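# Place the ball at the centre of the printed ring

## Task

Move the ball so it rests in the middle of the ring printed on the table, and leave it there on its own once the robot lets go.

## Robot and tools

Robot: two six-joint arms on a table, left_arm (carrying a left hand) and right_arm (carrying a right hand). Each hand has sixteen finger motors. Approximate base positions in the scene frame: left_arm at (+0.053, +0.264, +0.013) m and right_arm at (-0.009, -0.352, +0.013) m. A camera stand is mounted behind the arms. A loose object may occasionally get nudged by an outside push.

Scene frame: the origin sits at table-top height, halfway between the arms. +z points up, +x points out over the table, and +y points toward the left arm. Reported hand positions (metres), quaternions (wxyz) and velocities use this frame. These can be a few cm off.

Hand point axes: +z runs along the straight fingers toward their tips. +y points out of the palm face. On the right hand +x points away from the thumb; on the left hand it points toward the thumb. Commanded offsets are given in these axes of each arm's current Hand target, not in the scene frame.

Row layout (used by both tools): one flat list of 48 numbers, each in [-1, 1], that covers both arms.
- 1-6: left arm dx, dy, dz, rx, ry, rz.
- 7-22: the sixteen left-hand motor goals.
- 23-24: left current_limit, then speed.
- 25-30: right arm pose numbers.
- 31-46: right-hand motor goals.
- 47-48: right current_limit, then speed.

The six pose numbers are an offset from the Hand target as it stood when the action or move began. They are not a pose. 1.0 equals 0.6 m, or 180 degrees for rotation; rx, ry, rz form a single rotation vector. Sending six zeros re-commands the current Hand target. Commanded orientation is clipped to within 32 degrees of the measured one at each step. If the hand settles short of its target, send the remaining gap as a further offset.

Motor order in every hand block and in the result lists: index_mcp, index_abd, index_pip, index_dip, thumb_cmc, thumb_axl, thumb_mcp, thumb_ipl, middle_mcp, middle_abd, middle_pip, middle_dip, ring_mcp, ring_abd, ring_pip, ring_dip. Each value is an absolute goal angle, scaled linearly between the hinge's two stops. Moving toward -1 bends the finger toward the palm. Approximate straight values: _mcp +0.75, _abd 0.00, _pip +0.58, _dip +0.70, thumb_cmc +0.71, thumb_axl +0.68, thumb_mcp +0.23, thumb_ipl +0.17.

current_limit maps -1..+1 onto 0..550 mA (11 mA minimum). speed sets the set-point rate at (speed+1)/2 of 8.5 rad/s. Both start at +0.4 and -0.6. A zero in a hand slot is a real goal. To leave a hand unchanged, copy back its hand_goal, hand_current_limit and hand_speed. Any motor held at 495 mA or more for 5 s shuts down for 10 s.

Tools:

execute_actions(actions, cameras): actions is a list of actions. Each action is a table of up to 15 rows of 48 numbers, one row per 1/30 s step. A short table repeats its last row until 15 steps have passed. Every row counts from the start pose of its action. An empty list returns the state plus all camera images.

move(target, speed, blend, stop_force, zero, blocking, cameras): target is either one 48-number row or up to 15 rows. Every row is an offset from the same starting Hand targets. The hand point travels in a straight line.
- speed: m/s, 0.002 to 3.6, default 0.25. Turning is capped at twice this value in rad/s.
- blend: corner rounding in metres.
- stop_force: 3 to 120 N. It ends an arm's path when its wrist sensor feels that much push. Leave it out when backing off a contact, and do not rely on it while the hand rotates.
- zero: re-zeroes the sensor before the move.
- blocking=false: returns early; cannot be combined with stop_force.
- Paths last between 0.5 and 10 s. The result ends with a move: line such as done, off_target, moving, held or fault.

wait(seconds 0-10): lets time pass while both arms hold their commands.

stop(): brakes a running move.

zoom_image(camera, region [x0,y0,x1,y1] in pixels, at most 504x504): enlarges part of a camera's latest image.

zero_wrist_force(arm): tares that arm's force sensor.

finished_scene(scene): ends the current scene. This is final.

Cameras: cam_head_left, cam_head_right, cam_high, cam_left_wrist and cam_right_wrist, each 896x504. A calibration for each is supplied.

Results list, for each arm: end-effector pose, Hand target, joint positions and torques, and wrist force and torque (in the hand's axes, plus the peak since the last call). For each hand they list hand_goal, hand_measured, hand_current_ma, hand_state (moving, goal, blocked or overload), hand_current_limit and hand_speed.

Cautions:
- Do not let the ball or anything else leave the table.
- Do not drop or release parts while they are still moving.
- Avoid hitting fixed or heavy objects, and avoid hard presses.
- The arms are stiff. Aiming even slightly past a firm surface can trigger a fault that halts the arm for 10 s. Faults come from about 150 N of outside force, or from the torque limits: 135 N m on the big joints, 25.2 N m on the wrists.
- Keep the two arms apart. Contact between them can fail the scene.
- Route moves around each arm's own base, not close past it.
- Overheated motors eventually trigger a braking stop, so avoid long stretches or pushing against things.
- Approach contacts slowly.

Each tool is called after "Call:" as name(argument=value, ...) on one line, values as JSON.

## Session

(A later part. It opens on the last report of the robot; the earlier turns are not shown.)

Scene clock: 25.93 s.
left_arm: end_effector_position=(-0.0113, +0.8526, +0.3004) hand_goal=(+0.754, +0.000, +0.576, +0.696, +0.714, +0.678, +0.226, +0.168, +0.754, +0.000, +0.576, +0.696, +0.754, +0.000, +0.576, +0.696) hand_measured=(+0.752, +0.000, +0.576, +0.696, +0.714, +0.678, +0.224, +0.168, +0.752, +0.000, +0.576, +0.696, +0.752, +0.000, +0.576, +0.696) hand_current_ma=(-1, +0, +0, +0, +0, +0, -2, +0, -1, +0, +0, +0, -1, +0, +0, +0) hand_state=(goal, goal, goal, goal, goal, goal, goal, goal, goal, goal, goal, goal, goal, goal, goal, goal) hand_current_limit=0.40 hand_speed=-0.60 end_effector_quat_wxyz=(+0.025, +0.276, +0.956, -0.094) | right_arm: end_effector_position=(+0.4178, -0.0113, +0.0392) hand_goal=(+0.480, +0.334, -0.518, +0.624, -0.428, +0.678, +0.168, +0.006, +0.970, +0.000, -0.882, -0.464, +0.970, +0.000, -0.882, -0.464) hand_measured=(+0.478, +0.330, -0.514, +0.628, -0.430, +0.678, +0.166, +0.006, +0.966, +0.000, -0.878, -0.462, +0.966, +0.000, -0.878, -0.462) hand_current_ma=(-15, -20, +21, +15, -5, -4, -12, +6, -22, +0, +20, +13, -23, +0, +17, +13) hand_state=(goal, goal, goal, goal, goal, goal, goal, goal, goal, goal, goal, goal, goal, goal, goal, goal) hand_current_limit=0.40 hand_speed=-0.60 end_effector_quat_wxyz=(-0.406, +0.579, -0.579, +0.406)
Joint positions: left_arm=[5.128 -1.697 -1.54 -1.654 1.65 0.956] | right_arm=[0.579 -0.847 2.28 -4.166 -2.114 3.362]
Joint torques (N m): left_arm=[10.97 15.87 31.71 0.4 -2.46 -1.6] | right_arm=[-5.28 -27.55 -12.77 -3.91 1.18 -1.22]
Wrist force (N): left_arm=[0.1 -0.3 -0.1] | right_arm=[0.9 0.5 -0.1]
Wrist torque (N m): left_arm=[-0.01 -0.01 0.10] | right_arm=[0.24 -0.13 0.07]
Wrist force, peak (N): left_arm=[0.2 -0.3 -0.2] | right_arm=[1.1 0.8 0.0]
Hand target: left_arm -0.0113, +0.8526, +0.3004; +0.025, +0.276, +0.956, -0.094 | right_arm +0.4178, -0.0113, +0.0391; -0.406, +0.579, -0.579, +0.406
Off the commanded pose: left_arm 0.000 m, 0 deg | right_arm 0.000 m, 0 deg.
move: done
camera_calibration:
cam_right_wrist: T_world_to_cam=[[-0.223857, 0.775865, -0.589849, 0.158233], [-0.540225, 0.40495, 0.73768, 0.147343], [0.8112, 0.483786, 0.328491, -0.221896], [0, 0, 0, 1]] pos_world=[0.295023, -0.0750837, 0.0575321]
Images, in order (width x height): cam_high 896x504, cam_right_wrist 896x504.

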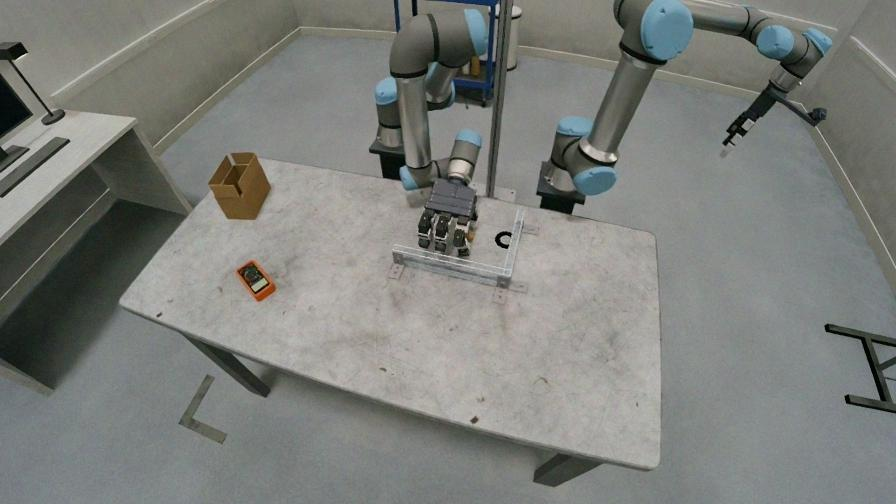

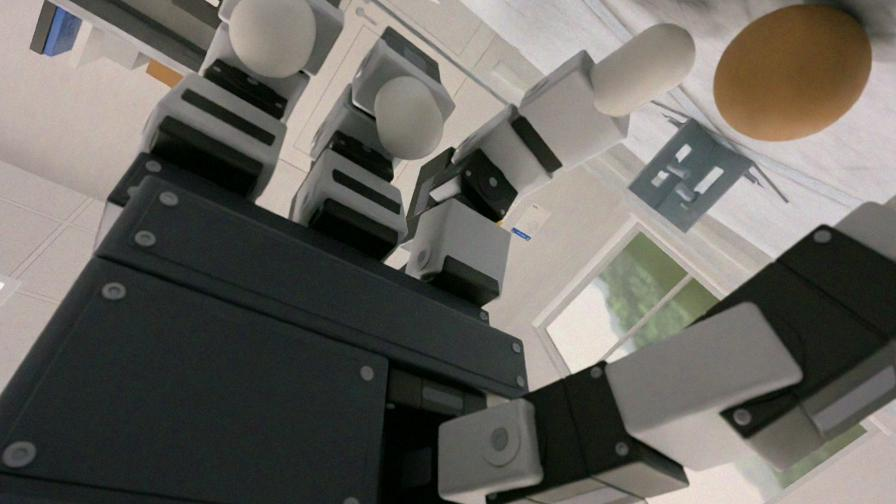

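Call:
move(target=[0,0,0,0,0,0,0.754,0,0.576,0.696,0.714,0.678,0.226,0.168,0.754,0,0.576,0.696,0.754,0,0.576,0.696,0.4,-0.6, 0,0.0096,0.0035,0,0,0,0.479,0.333,-0.518,0.623,-0.4286,0.677,0.1685,0.0054,0.97,0,-0.883,-0.464,0.97,0,-0.883,-0.464,0.4,-0.6], speed=0.05)

Call:
move(target=[0,0,0,0,0,0,0.754,0,0.576,0.696,0.714,0.678,0.226,0.168,0.754,0,0.576,0.696,0.754,0,0.576,0.696,0.4,-0.6, 0,0,0,0,0,0,0.2466,0.333,-0.518,0.623,-0.4286,0.677,0.0,0.0054,0.97,0,-0.883,-0.464,0.97,0,-0.883,-0.464,0.0,-0.9], speed=0.05, cameras=["cam_right_wrist","cam_high"])

Call:
zoom_image(camera="cam_high", region=[400, 180, 540, 300])

Scene clock: 27.17 s.
left_arm: end_effector_position=(-0.0113, +0.8526, +0.3004) hand_goal=(+0.754, +0.000, +0.576, +0.696, +0.714, +0.678, +0.226, +0.168, +0.754, +0.000, +0.576, +0.696, +0.754, +0.000, +0.576, +0.696) hand_measured=(+0.752, +0.000, +0.576, +0.696, +0.714, +0.678, +0.224, +0.168, +0.752, +0.000, +0.576, +0.696, +0.752, +0.000, +0.576, +0.696) hand_current_ma=(-1, +0, +0, +0, +0, +0, -2, +0, -1, +0, +0, +0, -1, +0, +0, +0) hand_state=(goal, goal, goal, goal, goal, goal, goal, goal, goal, goal, goal, goal, goal, goal, goal, goal) hand_current_limit=0.40 hand_speed=-0.60 end_effector_quat_wxyz=(+0.025, +0.276, +0.956, -0.094) | right_arm: end_effector_position=(+0.4178, -0.0113, +0.0331) hand_goal=(+0.480, +0.334, -0.518, +0.624, -0.428, +0.678, +0.168, +0.006, +0.970, +0.000, -0.882, -0.464, +0.970, +0.000, -0.882, -0.464) hand_measured=(+0.478, +0.330, -0.514, +0.628, -0.430, +0.678, +0.166, +0.006, +0.966, +0.000, -0.878, -0.462, +0.966, +0.000, -0.878, -0.462) hand_current_ma=(-15, -20, +21, +15, -5, -4, -12, +6, -22, +0, +20, +13, -23, +0, +17, +13) hand_state=(goal, goal, goal, goal, goal, goal, goal, goal, goal, goal, goal, goal, goal, goal, goal, goal) hand_current_limit=0.40 hand_speed=-0.60 end_effector_quat_wxyz=(-0.406, +0.579, -0.579, +0.406)
Joint positions: left_arm=[5.128 -1.697 -1.54 -1.654 1.65 0.956] | right_arm=[0.579 -0.829 2.277 -4.181 -2.114 3.362]
Joint torques (N m): left_arm=[11.51 17.02 32.15 0.25 -2.6 -1.48] | right_arm=[-6.87 -27.5 -13.58 -4.13 1.33 -0.83]
Wrist force (N): left_arm=[0.2 -0.2 0.0] | right_arm=[1.0 0.5 -0.2]
Wrist torque (N m): left_arm=[-0.02 -0.02 0.11] | right_arm=[0.26 -0.14 0.08]
Wrist force, peak (N): left_arm=[0.2 -0.2 -0.4] | right_arm=[1.3 0.6 0.0]
Hand target: left_arm -0.0113, +0.8526, +0.3004; +0.025, +0.276, +0.956, -0.094 | right_arm +0.4178, -0.0113, +0.0330; -0.406, +0.579, -0.579, +0.406
Off the commanded pose: left_arm 0.000 m, 0 deg | right_arm 0.000 m, 0 deg.
move: done

Scene clock: 28.10 s.
left_arm: end_effector_position=(-0.0113, +0.8526, +0.3004) hand_goal=(+0.754, +0.000, +0.576, +0.696, +0.714, +0.678, +0.226, +0.168, +0.754, +0.000, +0.576, +0.696, +0.754, +0.000, +0.576, +0.696) hand_measured=(+0.752, +0.000, +0.576, +0.696, +0.714, +0.678, +0.224, +0.168, +0.752, +0.000, +0.576, +0.696, +0.752, +0.000, +0.576, +0.696) hand_current_ma=(-1, +0, +0, +0, +0, +0, -2, +0, -1, +0, +0, +0, -1, +0, +0, +0) hand_state=(goal, goal, goal, goal, goal, goal, goal, goal, goal, goal, goal, goal, goal, goal, goal, goal) hand_current_limit=0.40 hand_speed=-0.60 end_effector_quat_wxyz=(+0.025, +0.276, +0.956, -0.094) | right_arm: end_effector_position=(+0.4178, -0.0113, +0.0330) hand_goal=(+0.246, +0.334, -0.518, +0.624, -0.428, +0.678, +0.000, +0.006, +0.970, +0.000, -0.882, -0.464, +0.970, +0.000, -0.882, -0.464) hand_measured=(+0.246, +0.330, -0.514, +0.628, -0.430, +0.678, +0.158, +0.014, +0.966, +0.000, -0.878, -0.462, +0.966, +0.000, -0.878, -0.462) hand_current_ma=(-4, -20, +21, +15, -5, -4, +275, +49, -22, +0, +20, +13, -23, +0, +17, +13) hand_state=(goal, goal, goal, goal, goal, goal, blocked, goal, goal, goal, goal, goal, goal, goal, goal, goal) hand_current_limit=0.00 hand_speed=-0.90 end_effector_quat_wxyz=(-0.406, +0.579, -0.579, +0.406)
Joint positions: left_arm=[5.128 -1.697 -1.54 -1.654 1.65 0.956] | right_arm=[0.579 -0.828 2.277 -4.181 -2.114 3.362]
Joint torques (N m): left_arm=[10.68 16.66 32.78 0.09 -2.55 -1.49] | right_arm=[-7.22 -25.95 -12.05 -3.87 0.52 -1.21]
Wrist force (N): left_arm=[0.2 0.0 -0.1] | right_arm=[1.1 -1.4 -2.4]
Wrist torque (N m): left_arm=[0.01 -0.02 0.11] | right_arm=[0.03 -0.20 0.10]
Wrist force, peak (N): left_arm=[0.4 -0.3 -0.1] | right_arm=[1.1 -1.4 -2.4]
Hand target: left_arm -0.0113, +0.8526, +0.3004; +0.025, +0.276, +0.956, -0.094 | right_arm +0.4178, -0.0113, +0.0330; -0.406, +0.579, -0.579, +0.406
Off the commanded pose: left_arm 0.000 m, 0 deg | right_arm 0.000 m, 0 deg.
move: done
camera_calibration:
cam_right_wrist: T_world_to_cam=[[-0.223847, 0.775772, -0.589975, 0.154513], [-0.540288, 0.405037, 0.737587, 0.152021], [0.811161, 0.483863, 0.328474, -0.219809], [0, 0, 0, 1]] pos_world=[0.295023, -0.0750838, 0.0512321]
Images, in order (width x height): cam_high 896x504, cam_right_wrist 896x504.

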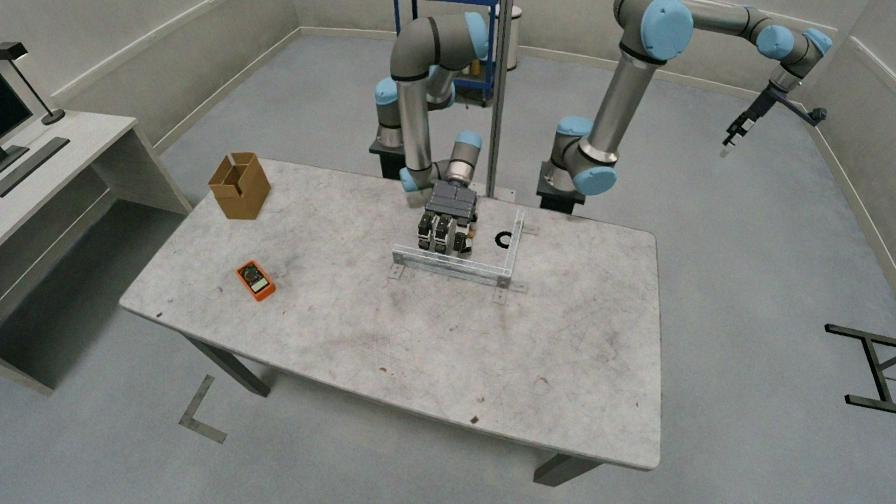

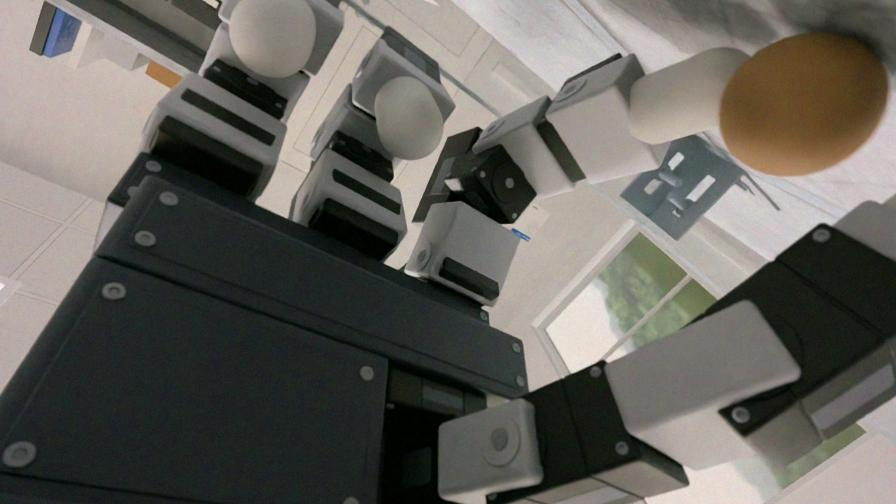

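Scaled by 3.600 from the camera's 896x504 image, which has a finer 1280x720 frame.

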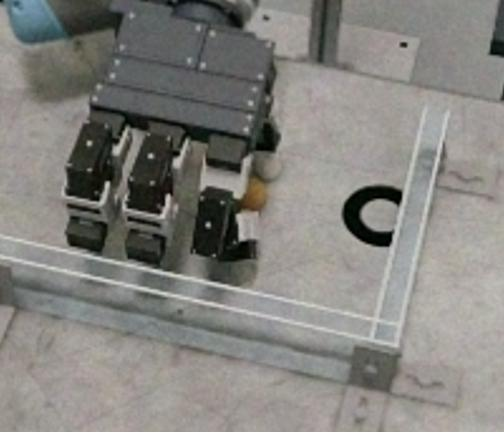

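Call:
move(target=[0,0,0,0,0,0,0.754,0,0.576,0.696,0.714,0.678,0.226,0.168,0.754,0,0.576,0.696,0.754,0,0.576,0.696,0.4,-0.6, 0,-0.0157,-0.0057,0,0,0,0.2466,0.333,-0.518,0.623,-0.4286,0.677,0.0,0.0054,0.97,0,-0.883,-0.464,0.97,0,-0.883,-0.464,0.0,-0.9], speed=0.03, cameras=["cam_right_wrist","cam_high"])

Call:
zoom_image(camera="cam_high", region=[400, 180, 540, 300])

Scene clock: 29.83 s.
left_arm: end_effector_position=(-0.0113, +0.8526, +0.3004) hand_goal=(+0.754, +0.000, +0.576, +0.696, +0.714, +0.678, +0.226, +0.168, +0.754, +0.000, +0.576, +0.696, +0.754, +0.000, +0.576, +0.696) hand_measured=(+0.752, +0.000, +0.576, +0.696, +0.714, +0.678, +0.224, +0.168, +0.752, +0.000, +0.576, +0.696, +0.752, +0.000, +0.576, +0.696) hand_current_ma=(-1, +0, +0, +0, +0, +0, -2, +0, -1, +0, +0, +0, -1, +0, +0, +0) hand_state=(goal, goal, goal, goal, goal, goal, goal, goal, goal, goal, goal, goal, goal, goal, goal, goal) hand_current_limit=0.40 hand_speed=-0.60 end_effector_quat_wxyz=(+0.025, +0.276, +0.956, -0.094) | right_arm: end_effector_position=(+0.4178, -0.0113, +0.0429) hand_goal=(+0.246, +0.334, -0.518, +0.624, -0.428, +0.678, +0.000, +0.006, +0.970, +0.000, -0.882, -0.464, +0.970, +0.000, -0.882, -0.464) hand_measured=(+0.246, +0.330, -0.514, +0.628, -0.430, +0.678, +0.002, +0.008, +0.966, +0.000, -0.878, -0.462, +0.966, +0.000, -0.878, -0.462) hand_current_ma=(-4, -20, +21, +15, -5, -4, +15, +14, -22, +0, +20, +13, -23, +0, +17, +13) hand_state=(goal, goal, goal, goal, goal, goal, goal, goal, goal, goal, goal, goal, goal, goal, goal, goal) hand_current_limit=0.00 hand_speed=-0.90 end_effector_quat_wxyz=(-0.406, +0.579, -0.579, +0.406)
Joint positions: left_arm=[5.128 -1.697 -1.54 -1.654 1.65 0.956] | right_arm=[0.579 -0.859 2.282 -4.157 -2.114 3.362]
Joint torques (N m): left_arm=[11.25 16.26 31.73 0.19 -2.5 -1.66] | right_arm=[-1.8 -42.8 2.19 -0.45 -1.1 -0.24]
Wrist force (N): left_arm=[0.3 -0.1 -0.2] | right_arm=[1.1 0.4 -0.2]
Wrist torque (N m): left_arm=[0.01 -0.04 0.11] | right_arm=[0.25 -0.16 0.08]
Wrist force, peak (N): left_arm=[0.2 -0.4 -0.3] | right_arm=[1.2 -1.5 -2.3]
Hand target: left_arm -0.0113, +0.8526, +0.3004; +0.025, +0.276, +0.956, -0.094 | right_arm +0.4178, -0.0113, +0.0430; -0.406, +0.579, -0.579, +0.406
Off the commanded pose: left_arm 0.000 m, 0 deg | right_arm 0.000 m, 0 deg.
move: done
camera_calibration:
cam_right_wrist: T_world_to_cam=[[-0.223864, 0.775761, -0.589983, 0.160359], [-0.540332, 0.405011, 0.737569, 0.144731], [0.811127, 0.483902, 0.328501, -0.223049], [0, 0, 0, 1]] pos_world=[0.295023, -0.0750838, 0.0611321]
Images, in order (width x height): cam_high 896x504, cam_right_wrist 896x504.

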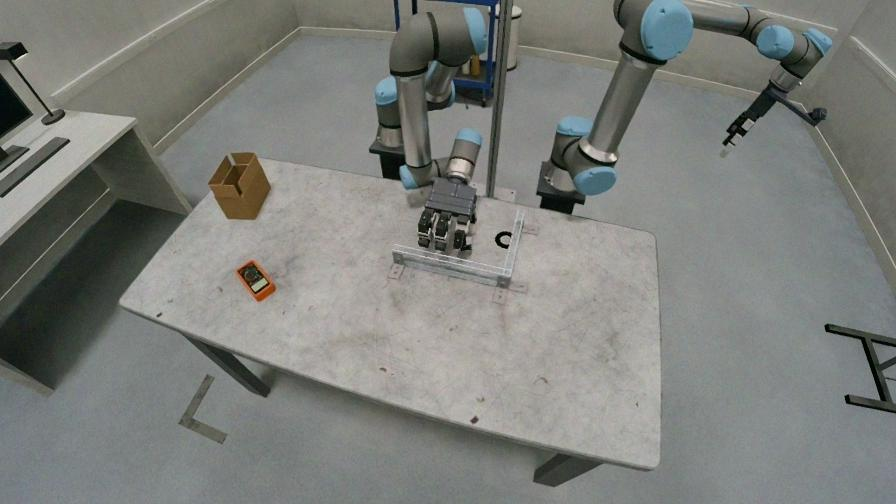

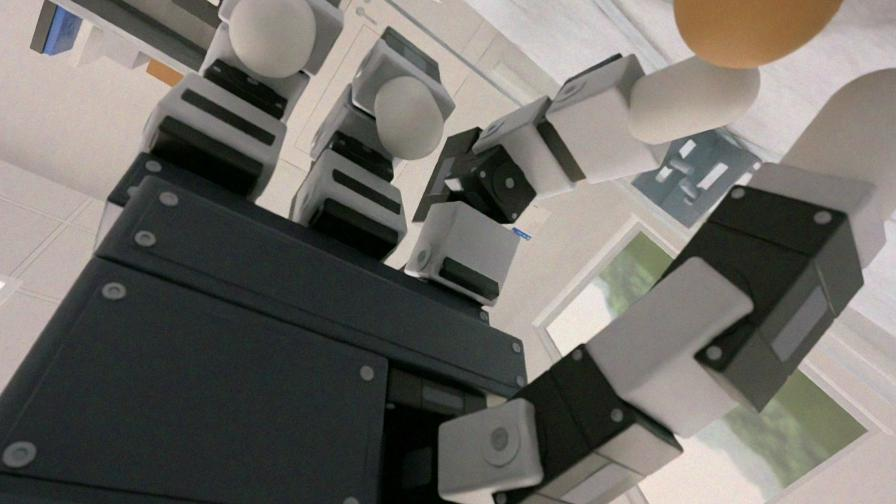

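Scaled by 3.600 from the camera's 896x504 image, which has a finer 1280x720 frame.

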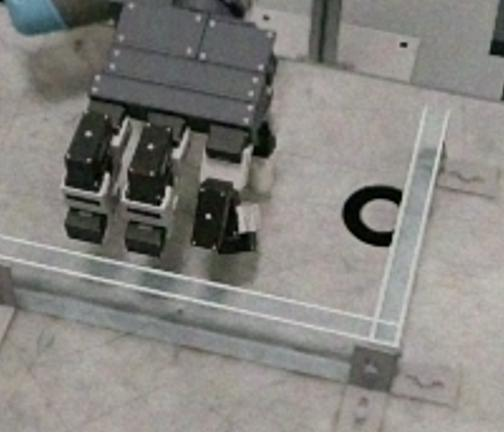

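Call:
move(target=[[0,0,0,0,0,0,0.754,0,0.576,0.696,0.714,0.678,0.226,0.168,0.754,0,0.576,0.696,0.754,0,0.576,0.696,0.4,-0.6, 0,-0.0627,-0.0228,0,0,0,0.479,0.333,-0.445,0.623,-0.4286,0.677,0.1685,0.0054,0.97,0,-0.883,-0.464,0.97,0,-0.883,-0.464,0.0,-0.7],[0,0,0,0,0,0,0.754,0,0.576,0.696,0.714,0.678,0.226,0.168,0.754,0,0.576,0.696,0.754,0,0.576,0.696,0.4,-0.6, 0.0395,-0.0644,-0.0181,0,0,0,0.479,0.333,-0.445,0.623,-0.4286,0.677,0.1685,0.0054,0.97,0,-0.883,-0.464,0.97,0,-0.883,-0.464,0.0,-0.7],[0,0,0,0,0,0,0.754,0,0.576,0.696,0.714,0.678,0.226,0.168,0.754,0,0.576,0.696,0.754,0,0.576,0.696,0.4,-0.6, 0.0395,-0.0285,-0.005,0,0,0,0.479,0.333,-0.445,0.623,-0.4286,0.677,0.1685,0.0054,0.97,0,-0.883,-0.464,0.97,0,-0.883,-0.464,0.0,-0.7]], speed=0.15, blend=[0.01, 0.01, 0], cameras=["cam_right_wrist","cam_high"])

Call:
zoom_image(camera="cam_high", region=[400, 180, 540, 300])

Scene clock: 31.93 s.
left_arm: end_effector_position=(-0.0113, +0.8526, +0.3004) hand_goal=(+0.754, +0.000, +0.576, +0.696, +0.714, +0.678, +0.226, +0.168, +0.754, +0.000, +0.576, +0.696, +0.754, +0.000, +0.576, +0.696) hand_measured=(+0.752, +0.000, +0.576, +0.696, +0.714, +0.678, +0.224, +0.168, +0.752, +0.000, +0.576, +0.696, +0.752, +0.000, +0.576, +0.696) hand_current_ma=(-1, +0, +0, +0, +0, +0, -2, +0, -1, +0, +0, +0, -1, +0, +0, +0) hand_state=(goal, goal, goal, goal, goal, goal, goal, goal, goal, goal, goal, goal, goal, goal, goal, goal) hand_current_limit=0.40 hand_speed=-0.60 end_effector_quat_wxyz=(+0.025, +0.276, +0.956, -0.094) | right_arm: end_effector_position=(+0.4208, -0.0350, +0.0602) hand_goal=(+0.480, +0.334, -0.444, +0.624, -0.428, +0.678, +0.168, +0.006, +0.970, +0.000, -0.882, -0.464, +0.970, +0.000, -0.882, -0.464) hand_measured=(+0.470, +0.330, -0.446, +0.628, -0.430, +0.678, +0.164, +0.008, +0.966, +0.000, -0.878, -0.462, +0.966, +0.000, -0.878, -0.462) hand_current_ma=(-58, -19, -9, +15, -5, -4, -20, +12, -23, +0, +19, +13, -24, +0, +17, +13) hand_state=(goal, goal, goal, goal, goal, goal, goal, goal, goal, goal, goal, goal, goal, goal, goal, goal) hand_current_limit=0.00 hand_speed=-0.70 end_effector_quat_wxyz=(-0.406, +0.579, -0.579, +0.406)
Joint positions: left_arm=[5.128 -1.697 -1.54 -1.654 1.65 0.956] | right_arm=[0.52 -0.919 2.334 -4.161 -2.06 3.335]
Joint torques (N m): left_arm=[10.91 15.69 32.63 0.36 -2.22 -1.59] | right_arm=[-6.97 -24 0.17 -4.48 1.22 -1.34]
Wrist force (N): left_arm=[0.2 0.1 0.0] | right_arm=[0.5 0.7 0.0]
Wrist torque (N m): left_arm=[0.01 -0.02 0.10] | right_arm=[0.27 -0.08 0.03]
Wrist force, peak (N): left_arm=[0.2 -0.2 -0.4] | right_arm=[0.9 1.5 0.1]
Hand target: left_arm -0.0113, +0.8526, +0.3004; +0.025, +0.276, +0.956, -0.094 | right_arm +0.4208, -0.0350, +0.0601; -0.406, +0.579, -0.579, +0.406
Off the commanded pose: left_arm 0.000 m, 0 deg | right_arm 0.000 m, 0 deg.
move: done
camera_calibration:
cam_right_wrist: T_world_to_cam=[[-0.223784, 0.775809, -0.58995, 0.189523], [-0.540255, 0.405057, 0.7376, 0.143129], [0.8112, 0.483786, 0.32849, -0.219778], [0, 0, 0, 1]] pos_world=[0.298023, -0.0986838, 0.0784321]
Images, in order (width x height): cam_high 896x504, cam_right_wrist 896x504.

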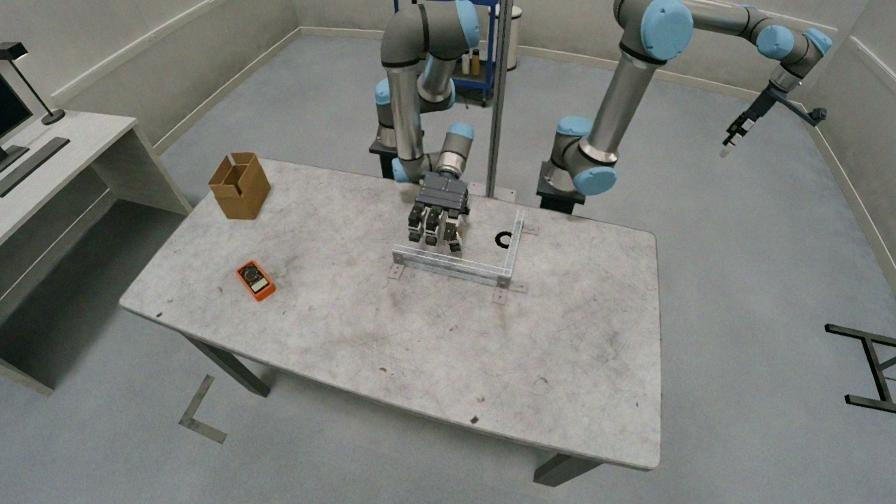

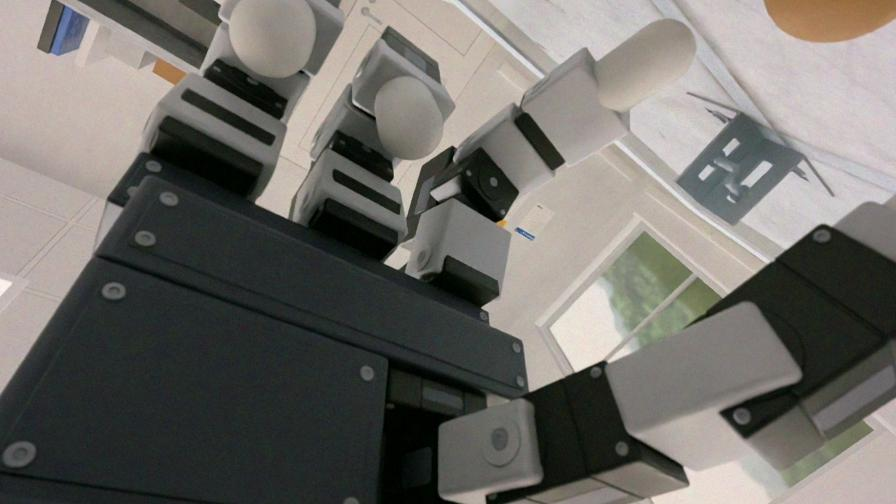

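Scaled by 3.600 from the camera's 896x504 image, which has a finer 1280x720 frame.

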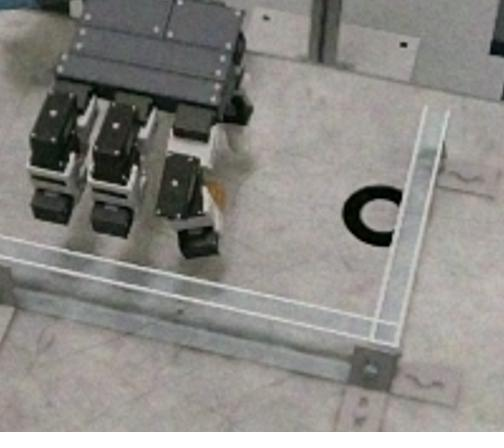

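Call:
move(target=[0,0,0,0,0,0,0.754,0,0.576,0.696,0.714,0.678,0.226,0.168,0.754,0,0.576,0.696,0.754,0,0.576,0.696,0.4,-0.6, 0,0.0354,0.0129,0,0,0,0.479,0.333,-0.445,0.623,-0.4286,0.677,0.1685,0.0054,0.97,0,-0.883,-0.464,0.97,0,-0.883,-0.464,0.0,-0.7], speed=0.1, cameras=["cam_right_wrist"])

Scene clock: 33.13 s.
left_arm: end_effector_position=(-0.0113, +0.8526, +0.3004) hand_goal=(+0.754, +0.000, +0.576, +0.696, +0.714, +0.678, +0.226, +0.168, +0.754, +0.000, +0.576, +0.696, +0.754, +0.000, +0.576, +0.696) hand_measured=(+0.752, +0.000, +0.576, +0.696, +0.714, +0.678, +0.224, +0.168, +0.752, +0.000, +0.576, +0.696, +0.752, +0.000, +0.576, +0.696) hand_current_ma=(-1, +0, +0, +0, +0, +0, -2, +0, -1, +0, +0, +0, -1, +0, +0, +0) hand_state=(goal, goal, goal, goal, goal, goal, goal, goal, goal, goal, goal, goal, goal, goal, goal, goal) hand_current_limit=0.40 hand_speed=-0.60 end_effector_quat_wxyz=(+0.025, +0.276, +0.956, -0.094) | right_arm: end_effector_position=(+0.4209, -0.0350, +0.0376) hand_goal=(+0.480, +0.334, -0.444, +0.624, -0.428, +0.678, +0.168, +0.006, +0.970, +0.000, -0.882, -0.464, +0.970, +0.000, -0.882, -0.464) hand_measured=(+0.470, +0.330, -0.446, +0.628, -0.430, +0.678, +0.164, +0.008, +0.966, +0.000, -0.878, -0.462, +0.966, +0.000, -0.878, -0.462) hand_current_ma=(-58, -19, -9, +15, -5, -4, -20, +12, -23, +0, +19, +13, -24, +0, +17, +13) hand_state=(goal, goal, goal, goal, goal, goal, goal, goal, goal, goal, goal, goal, goal, goal, goal, goal) hand_current_limit=0.00 hand_speed=-0.70 end_effector_quat_wxyz=(-0.406, +0.579, -0.579, +0.406) end_effector_velocity=(+0.000, +0.000, -0.002) end_effector_angular_velocity=(-0.001, +0.001, -0.001)
Joint positions: left_arm=[5.128 -1.697 -1.54 -1.654 1.65 0.956] | right_arm=[0.52 -0.847 2.323 -4.222 -2.06 3.335]
Joint velocities: left_arm=[within noise] | right_arm=[-0.001 0.005 -0.001 -0.002 0 0]
Joint torques (N m): left_arm=[10.79 17.36 32 0.25 -2.48 -1.54] | right_arm=[-6.9 -27.86 -10.93 -3.98 1.36 -1.23]
Wrist force (N): left_arm=[0.1 -0.3 0.0] | right_arm=[0.9 0.5 0.2]
Wrist torque (N m): left_arm=[-0.03 -0.01 0.09] | right_arm=[0.23 -0.13 0.05]
Wrist force, peak (N): left_arm=[0.3 -0.2 -0.2] | right_arm=[0.9 0.8 0.3]
Hand target: left_arm -0.0113, +0.8526, +0.3004; +0.025, +0.276, +0.956, -0.094 | right_arm +0.4209, -0.0350, +0.0375; -0.406, +0.579, -0.579, +0.406
Off the commanded pose: left_arm 0.000 m, 0 deg | right_arm 0.000 m, 0 deg.
move: done
camera_calibration:
cam_right_wrist: T_world_to_cam=[[-0.223815, 0.775833, -0.589906, 0.1763], [-0.540242, 0.405011, 0.737634, 0.159883], [0.8112, 0.483786, 0.32849, -0.212387], [0, 0, 0, 1]] pos_world=[0.298123, -0.0987838, 0.0558321]
Images, in order (width x height): cam_right_wrist 896x504.

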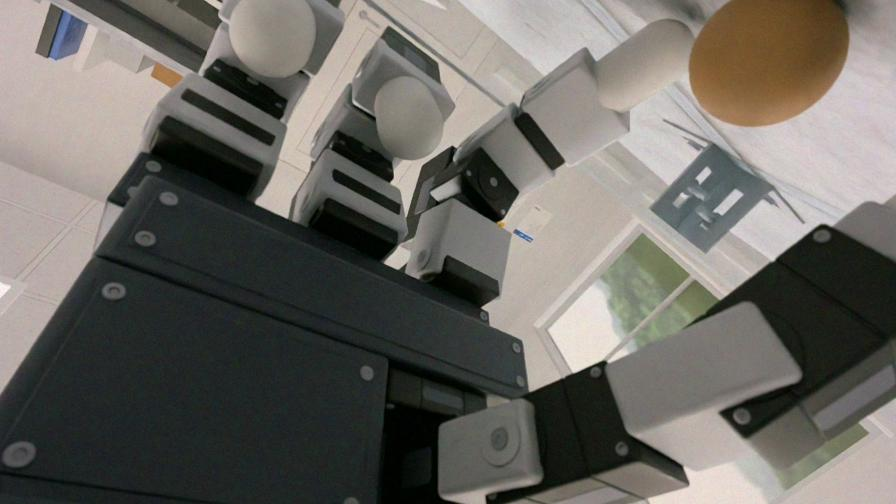

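Call:
move(target=[0,0,0,0,0,0,0.754,0,0.576,0.696,0.714,0.678,0.226,0.168,0.754,0,0.576,0.696,0.754,0,0.576,0.696,0.4,-0.6, 0.017,-0.0011,0.0031,0,0,0,0.479,0.333,-0.445,0.623,-0.4286,0.677,0.1685,0.0054,0.97,0,-0.883,-0.464,0.97,0,-0.883,-0.464,0.0,-0.7], speed=0.05, cameras=["cam_right_wrist"])

Scene clock: 34.30 s.
left_arm: end_effector_position=(-0.0113, +0.8526, +0.3004) hand_goal=(+0.754, +0.000, +0.576, +0.696, +0.714, +0.678, +0.226, +0.168, +0.754, +0.000, +0.576, +0.696, +0.754, +0.000, +0.576, +0.696) hand_measured=(+0.752, +0.000, +0.576, +0.696, +0.714, +0.678, +0.224, +0.168, +0.752, +0.000, +0.576, +0.696, +0.752, +0.000, +0.576, +0.696) hand_current_ma=(-1, +0, +0, +0, +0, +0, -2, +0, -1, +0, +0, +0, -1, +0, +0, +0) hand_state=(goal, goal, goal, goal, goal, goal, goal, goal, goal, goal, goal, goal, goal, goal, goal, goal) hand_current_limit=0.40 hand_speed=-0.60 end_effector_quat_wxyz=(+0.025, +0.276, +0.956, -0.094) | right_arm: end_effector_position=(+0.4229, -0.0451, +0.0375) hand_goal=(+0.480, +0.334, -0.444, +0.624, -0.428, +0.678, +0.168, +0.006, +0.970, +0.000, -0.882, -0.464, +0.970, +0.000, -0.882, -0.464) hand_measured=(+0.470, +0.330, -0.446, +0.628, -0.430, +0.678, +0.164, +0.008, +0.966, +0.000, -0.878, -0.462, +0.966, +0.000, -0.878, -0.462) hand_current_ma=(-58, -19, -9, +15, -5, -4, -20, +12, -23, +0, +19, +13, -24, +0, +17, +13) hand_state=(goal, goal, goal, goal, goal, goal, goal, goal, goal, goal, goal, goal, goal, goal, goal, goal) hand_current_limit=0.00 hand_speed=-0.70 end_effector_quat_wxyz=(-0.406, +0.579, -0.579, +0.406)
Joint positions: left_arm=[5.128 -1.697 -1.54 -1.654 1.65 0.956] | right_arm=[0.492 -0.848 2.339 -4.243 -2.034 3.323]
Joint torques (N m): left_arm=[10.01 16.37 32.11 0.15 -2.44 -1.58] | right_arm=[-6.42 -42.34 5.6 -4.15 1.36 -1.13]
Wrist force (N): left_arm=[0.2 -0.1 0.2] | right_arm=[0.7 0.6 0.0]
Wrist torque (N m): left_arm=[-0.03 -0.02 0.10] | right_arm=[0.25 -0.11 0.04]
Wrist force, peak (N): left_arm=[0.4 -0.4 -0.2] | right_arm=[0.9 1.0 -0.1]
Hand target: left_arm -0.0113, +0.8526, +0.3004; +0.025, +0.276, +0.956, -0.094 | right_arm +0.4229, -0.0452, +0.0375; -0.406, +0.579, -0.579, +0.406
Off the commanded pose: left_arm 0.000 m, 0 deg | right_arm 0.000 m, 0 deg.
move: done
camera_calibration:
cam_right_wrist: T_world_to_cam=[[-0.223784, 0.775809, -0.58995, 0.184492], [-0.540255, 0.405057, 0.7376, 0.165085], [0.8112, 0.483786, 0.32849, -0.209009], [0, 0, 0, 1]] pos_world=[0.300023, -0.108884, 0.0557321]
Images, in order (width x height): cam_right_wrist 896x504.

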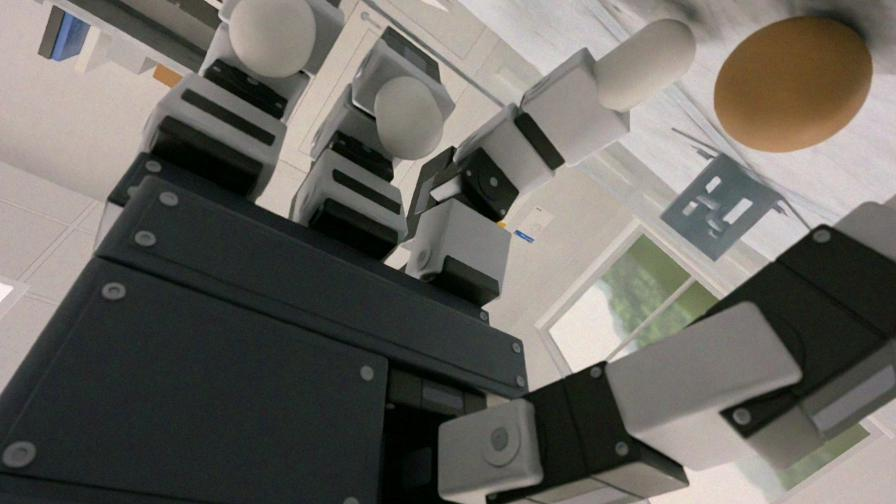

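Call:
move(target=[0,0,0,0,0,0,0.754,0,0.576,0.696,0.714,0.678,0.226,0.168,0.754,0,0.576,0.696,0.754,0,0.576,0.696,0.4,-0.6, 0,0,0,0,0,0,0.2055,0.333,-0.445,0.623,-0.4286,0.677,-0.02,0.0054,0.97,0,-0.883,-0.464,0.97,0,-0.883,-0.464,0.0,-0.93], speed=0.05, cameras=["cam_right_wrist","cam_high"])

Call:
zoom_image(camera="cam_high", region=[400, 180, 540, 300])

Scene clock: 35.80 s.
left_arm: end_effector_position=(-0.0113, +0.8526, +0.3004) hand_goal=(+0.754, +0.000, +0.576, +0.696, +0.714, +0.678, +0.226, +0.168, +0.754, +0.000, +0.576, +0.696, +0.754, +0.000, +0.576, +0.696) hand_measured=(+0.752, +0.000, +0.576, +0.696, +0.714, +0.678, +0.224, +0.168, +0.752, +0.000, +0.576, +0.696, +0.752, +0.000, +0.576, +0.696) hand_current_ma=(-1, +0, +0, +0, +0, +0, -2, +0, -1, +0, +0, +0, -1, +0, +0, +0) hand_state=(goal, goal, goal, goal, goal, goal, goal, goal, goal, goal, goal, goal, goal, goal, goal, goal) hand_current_limit=0.40 hand_speed=-0.60 end_effector_quat_wxyz=(+0.025, +0.276, +0.956, -0.094) | right_arm: end_effector_position=(+0.4229, -0.0452, +0.0375) hand_goal=(+0.206, +0.334, -0.444, +0.624, -0.428, +0.678, -0.020, +0.006, +0.970, +0.000, -0.882, -0.464, +0.970, +0.000, -0.882, -0.464) hand_measured=(+0.260, +0.330, -0.434, +0.628, -0.430, +0.678, +0.000, +0.012, +0.966, +0.000, -0.878, -0.462, +0.966, +0.000, -0.878, -0.462) hand_current_ma=(+273, -14, +52, +15, -5, -4, +128, +37, -23, +0, +19, +13, -24, +0, +17, +13) hand_state=(blocked, goal, goal, goal, goal, goal, goal, goal, goal, goal, goal, goal, goal, goal, goal, goal) hand_current_limit=0.00 hand_speed=-0.93 end_effector_quat_wxyz=(-0.406, +0.579, -0.579, +0.406)
Joint positions: left_arm=[5.128 -1.697 -1.54 -1.654 1.65 0.956] | right_arm=[0.492 -0.848 2.339 -4.243 -2.034 3.323]
Joint torques (N m): left_arm=[11.92 16.87 32.8 0.2 -2.3 -1.61] | right_arm=[-7.24 -40.92 3.52 -3.29 1.37 -1.06]
Wrist force (N): left_arm=[0.1 -0.1 -0.2] | right_arm=[0.4 -1.7 0.5]
Wrist torque (N m): left_arm=[0.01 -0.02 0.10] | right_arm=[0.12 -0.09 0.10]
Wrist force, peak (N): left_arm=[0.3 -0.1 -0.3] | right_arm=[0.6 -2.0 -0.2]
Hand target: left_arm -0.0113, +0.8526, +0.3004; +0.025, +0.276, +0.956, -0.094 | right_arm +0.4229, -0.0452, +0.0375; -0.406, +0.579, -0.579, +0.406
Off the commanded pose: left_arm 0.000 m, 0 deg | right_arm 0.000 m, 0 deg.
move: done
camera_calibration:
cam_right_wrist: T_world_to_cam=[[-0.223906, 0.775793, -0.589925, 0.184626], [-0.540315, 0.40495, 0.737615, 0.165185], [0.811126, 0.483902, 0.328501, -0.209008], [0, 0, 0, 1]] pos_world=[0.300122, -0.108984, 0.0557321]
Images, in order (width x height): cam_high 896x504, cam_right_wrist 896x504.

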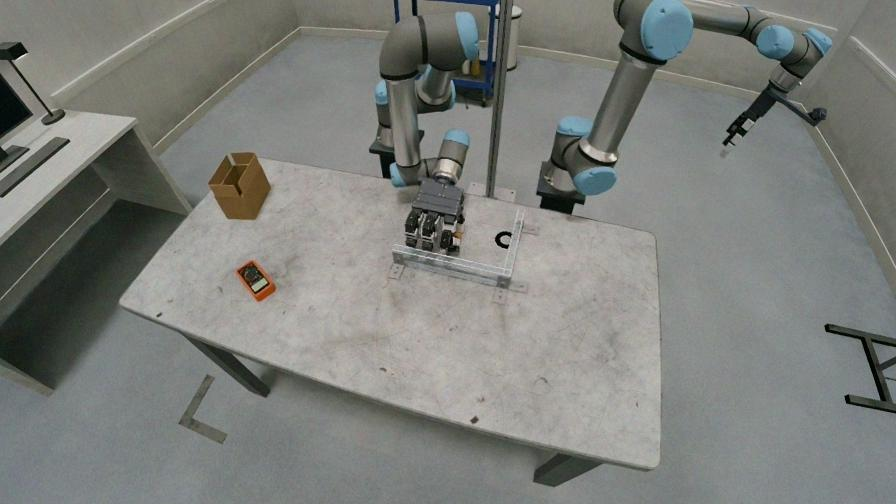

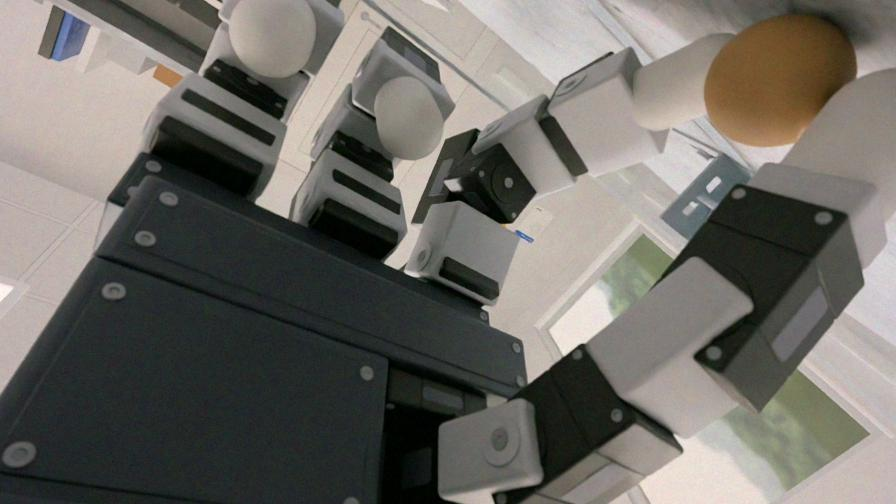

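Scaled by 3.600 from the camera's 896x504 image, which has a finer 1280x720 frame.

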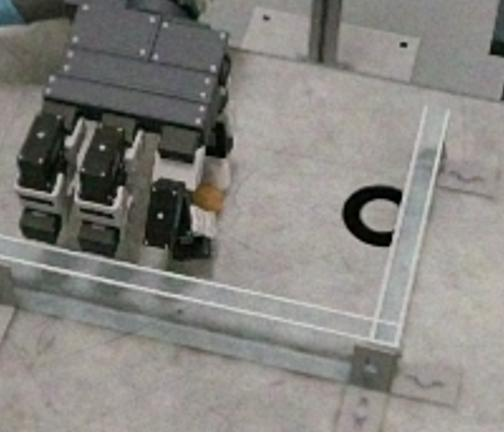

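Call:
move(target=[0,0,0,0,0,0,0.754,0,0.576,0.696,0.714,0.678,0.226,0.168,0.754,0,0.576,0.696,0.754,0,0.576,0.696,0.4,-0.6, 0,-0.0235,-0.0085,0,0,0,0.2055,0.333,-0.445,0.623,-0.4286,0.677,-0.02,0.0054,0.97,0,-0.883,-0.464,0.97,0,-0.883,-0.464,0.0,-0.93], speed=0.03, cameras=["cam_right_wrist","cam_high"])

Call:
zoom_image(camera="cam_high", region=[400, 180, 540, 300])

Scene clock: 36.93 s.
left_arm: end_effector_position=(-0.0113, +0.8526, +0.3004) hand_goal=(+0.754, +0.000, +0.576, +0.696, +0.714, +0.678, +0.226, +0.168, +0.754, +0.000, +0.576, +0.696, +0.754, +0.000, +0.576, +0.696) hand_measured=(+0.752, +0.000, +0.576, +0.696, +0.714, +0.678, +0.224, +0.168, +0.752, +0.000, +0.576, +0.696, +0.752, +0.000, +0.576, +0.696) hand_current_ma=(-1, +0, +0, +0, +0, +0, -2, +0, -1, +0, +0, +0, -1, +0, +0, +0) hand_state=(goal, goal, goal, goal, goal, goal, goal, goal, goal, goal, goal, goal, goal, goal, goal, goal) hand_current_limit=0.40 hand_speed=-0.60 end_effector_quat_wxyz=(+0.025, +0.276, +0.956, -0.094) | right_arm: end_effector_position=(+0.4229, -0.0452, +0.0523) hand_goal=(+0.206, +0.334, -0.444, +0.624, -0.428, +0.678, -0.020, +0.006, +0.970, +0.000, -0.882, -0.464, +0.970, +0.000, -0.882, -0.464) hand_measured=(+0.252, +0.330, -0.428, +0.630, -0.430, +0.678, +0.000, +0.014, +0.966, +0.000, -0.878, -0.462, +0.966, +0.000, -0.878, -0.462) hand_current_ma=(+249, -14, +83, +35, -13, -4, +128, +53, -23, +0, +19, +13, -24, +0, +17, +13) hand_state=(blocked, goal, goal, goal, goal, goal, goal, goal, goal, goal, goal, goal, goal, goal, goal, goal) hand_current_limit=0.00 hand_speed=-0.93 end_effector_quat_wxyz=(-0.406, +0.579, -0.579, +0.406) end_effector_velocity=(+0.001, +0.000, +0.002) end_effector_angular_velocity=(+0.001, -0.002, +0.000)
Joint positions: left_arm=[5.128 -1.697 -1.54 -1.654 1.65 0.956] | right_arm=[0.492 -0.896 2.348 -4.203 -2.034 3.323]
Joint velocities: left_arm=[within noise] | right_arm=[0 -0.005 0 0.003 0 0]
Joint torques (N m): left_arm=[11.09 16.74 32.37 0.28 -2.33 -1.57] | right_arm=[-3.39 -42.22 3.64 -0.41 1.14 0.66]
Wrist force (N): left_arm=[0.4 -0.1 -0.1] | right_arm=[0.9 0.9 0.1]
Wrist torque (N m): left_arm=[0.00 -0.04 0.11] | right_arm=[0.28 -0.13 0.07]
Wrist force, peak (N): left_arm=[0.2 -0.3 -0.3] | right_arm=[0.4 -2.1 0.2]
Hand target: left_arm -0.0113, +0.8526, +0.3004; +0.025, +0.276, +0.956, -0.094 | right_arm +0.4229, -0.0452, +0.0525; -0.406, +0.579, -0.579, +0.406
Off the commanded pose: left_arm 0.000 m, 0 deg | right_arm 0.000 m, 0 deg.
move: done
camera_calibration:
cam_right_wrist: T_world_to_cam=[[-0.223852, 0.775752, -0.589999, 0.1934], [-0.540336, 0.405028, 0.737556, 0.154214], [0.811127, 0.483902, 0.328501, -0.213903], [0, 0, 0, 1]] pos_world=[0.300123, -0.108984, 0.0706321]
Images, in order (width x height): cam_high 896x504, cam_right_wrist 896x504.

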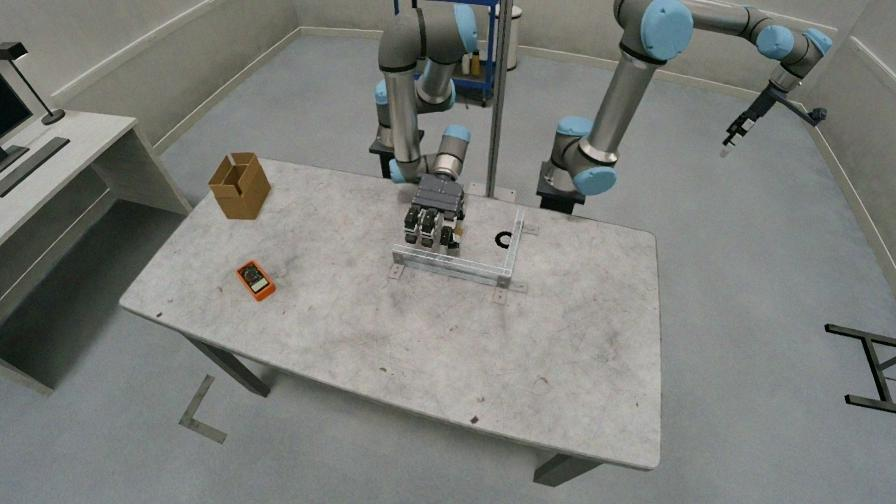

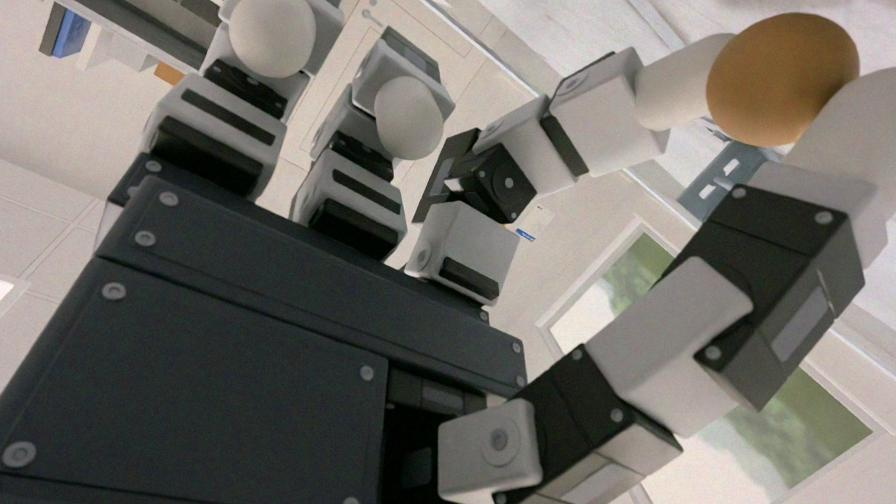

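Scaled by 3.600 from the camera's 896x504 image, which has a finer 1280x720 frame.

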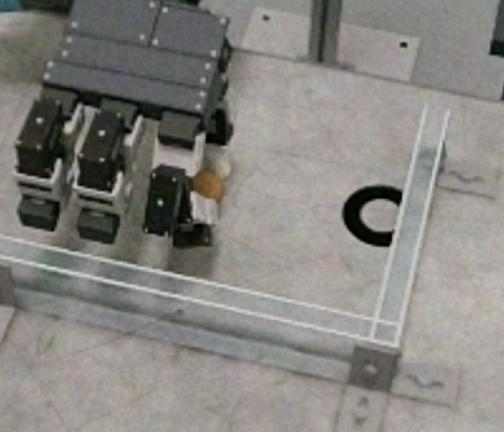

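Call:
move(target=[[0,0,0,0,0,0,0.754,0,0.576,0.696,0.714,0.678,0.226,0.168,0.754,0,0.576,0.696,0.754,0,0.576,0.696,0.4,-0.6, 0,-0.0353,-0.0128,0,0,0,0.2055,0.333,-0.445,0.623,-0.4286,0.677,-0.02,0.0054,0.97,0,-0.883,-0.464,0.97,0,-0.883,-0.464,0.0,-0.93],[0,0,0,0,0,0,0.754,0,0.576,0.696,0.714,0.678,0.226,0.168,0.754,0,0.576,0.696,0.754,0,0.576,0.696,0.4,-0.6, -0.2287,-0.0125,-0.0757,0,0,0,0.2055,0.333,-0.445,0.623,-0.4286,0.677,-0.02,0.0054,0.97,0,-0.883,-0.464,0.97,0,-0.883,-0.464,0.0,-0.93]], speed=0.12, blend=[0.01, 0], cameras=["cam_right_wrist","cam_high","cam_head_left"])

Call:
zoom_image(camera="cam_high", region=[400, 180, 540, 300])

Call:
zoom_image(camera="cam_head_left", region=[380, 240, 520, 360])

Scene clock: 39.33 s.
left_arm: end_effector_position=(-0.0113, +0.8526, +0.3004) hand_goal=(+0.754, +0.000, +0.576, +0.696, +0.714, +0.678, +0.226, +0.168, +0.754, +0.000, +0.576, +0.696, +0.754, +0.000, +0.576, +0.696) hand_measured=(+0.752, +0.000, +0.576, +0.696, +0.714, +0.678, +0.224, +0.168, +0.752, +0.000, +0.576, +0.696, +0.752, +0.000, +0.576, +0.696) hand_current_ma=(-1, +0, +0, +0, +0, +0, -2, +0, -1, +0, +0, +0, -1, +0, +0, +0) hand_state=(goal, goal, goal, goal, goal, goal, goal, goal, goal, goal, goal, goal, goal, goal, goal, goal) hand_current_limit=0.40 hand_speed=-0.60 end_effector_quat_wxyz=(+0.025, +0.276, +0.956, -0.094) | right_arm: end_effector_position=(+0.3827, +0.0919, +0.0749) hand_goal=(+0.206, +0.334, -0.444, +0.624, -0.428, +0.678, -0.020, +0.006, +0.970, +0.000, -0.882, -0.464, +0.970, +0.000, -0.882, -0.464) hand_measured=(+0.252, +0.330, -0.428, +0.632, -0.432, +0.678, +0.000, +0.014, +0.966, +0.000, -0.878, -0.462, +0.966, +0.000, -0.878, -0.462) hand_current_ma=(+248, -14, +84, +35, -16, -4, +128, +53, -24, +0, +19, +13, -24, +0, +17, +13) hand_state=(blocked, goal, goal, goal, goal, goal, goal, goal, goal, goal, goal, goal, goal, goal, goal, goal) hand_current_limit=0.00 hand_speed=-0.93 end_effector_quat_wxyz=(-0.406, +0.579, -0.579, +0.406)
Joint positions: left_arm=[5.128 -1.697 -1.54 -1.654 1.65 0.956] | right_arm=[0.826 -0.91 2.114 -3.854 -2.337 3.497]
Joint torques (N m): left_arm=[11.42 16.41 32.52 0.23 -2.35 -1.73] | right_arm=[7.5 -28.72 -16.11 -0.46 -1.98 1.37]
Wrist force (N): left_arm=[0.1 -0.1 -0.2] | right_arm=[1.0 0.7 0.0]
Wrist torque (N m): left_arm=[0.01 -0.02 0.10] | right_arm=[0.25 -0.16 -0.04]
Wrist force, peak (N): left_arm=[0.5 -0.3 -0.1] | right_arm=[1.1 1.3 0.1]
Hand target: left_arm -0.0113, +0.8526, +0.3004; +0.025, +0.276, +0.956, -0.094 | right_arm +0.3827, +0.0920, +0.0749; -0.406, +0.579, -0.579, +0.406
Off the commanded pose: left_arm 0.000 m, 0 deg | right_arm 0.000 m, 0 deg.
move: done
camera_calibration:
cam_right_wrist: T_world_to_cam=[[-0.223894, 0.775784, -0.589941, 0.0913621], [-0.540319, 0.404967, 0.737602, 0.0602328], [0.811127, 0.483902, 0.328501, -0.254981], [0, 0, 0, 1]] pos_world=[0.259823, 0.0281162, 0.0932321]
Images, in order (width x height): cam_head_left 896x504, cam_high 896x504, cam_right_wrist 896x504.

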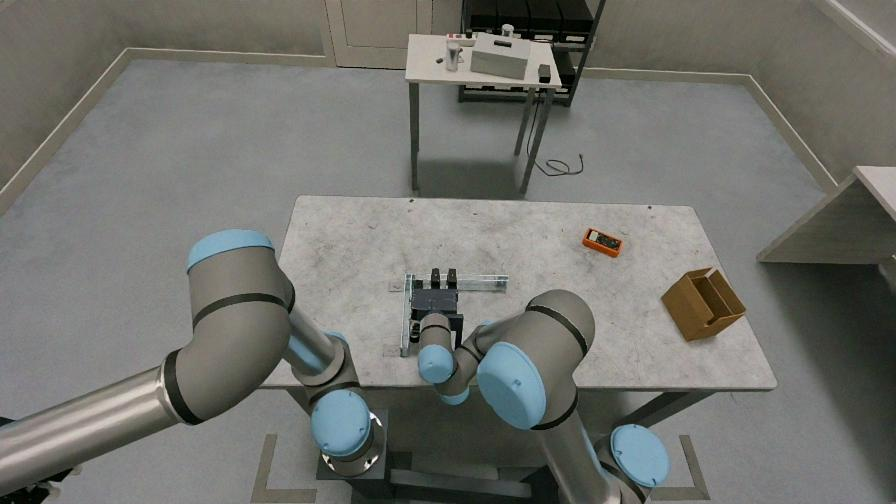

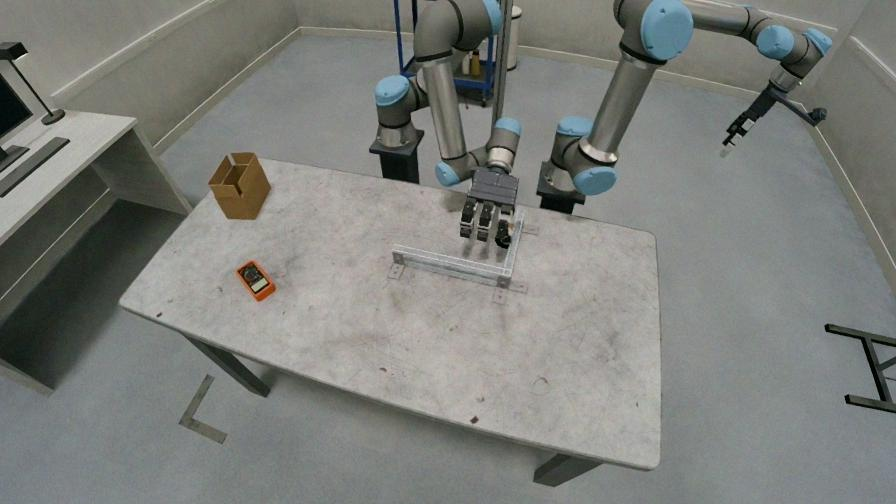

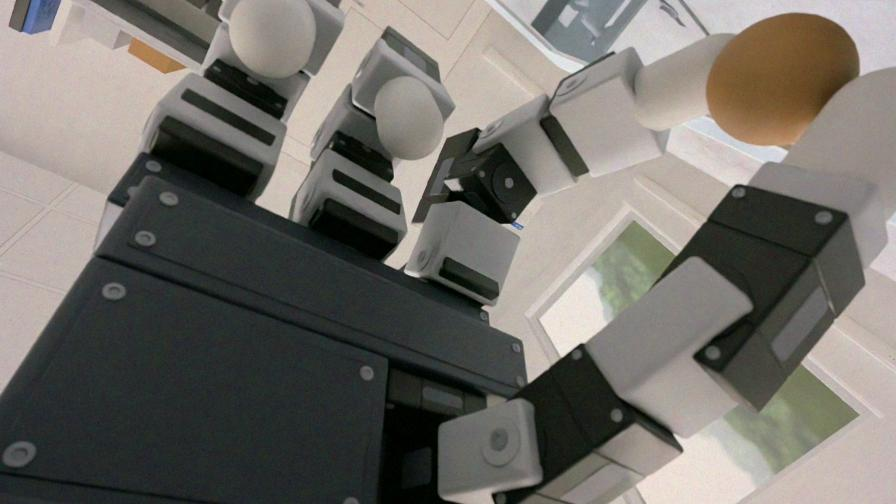

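Scaled by 3.600 from the camera's 896x504 image, which has a finer 1280x720 frame.

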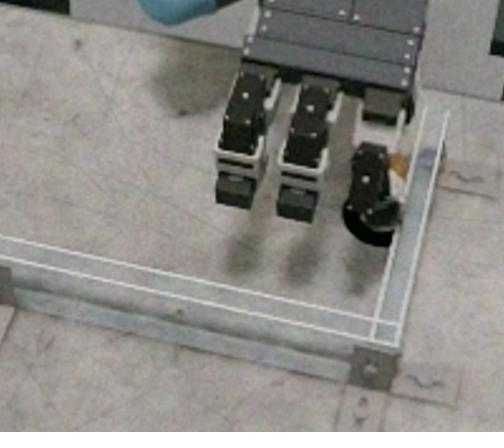

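Scaled by 3.600 from the camera's 896x504 image, which has a finer 1280x720 frame.

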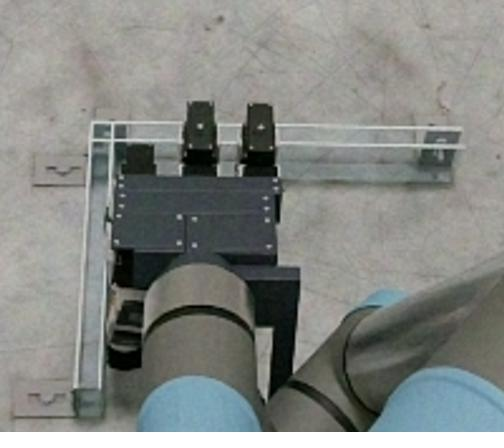

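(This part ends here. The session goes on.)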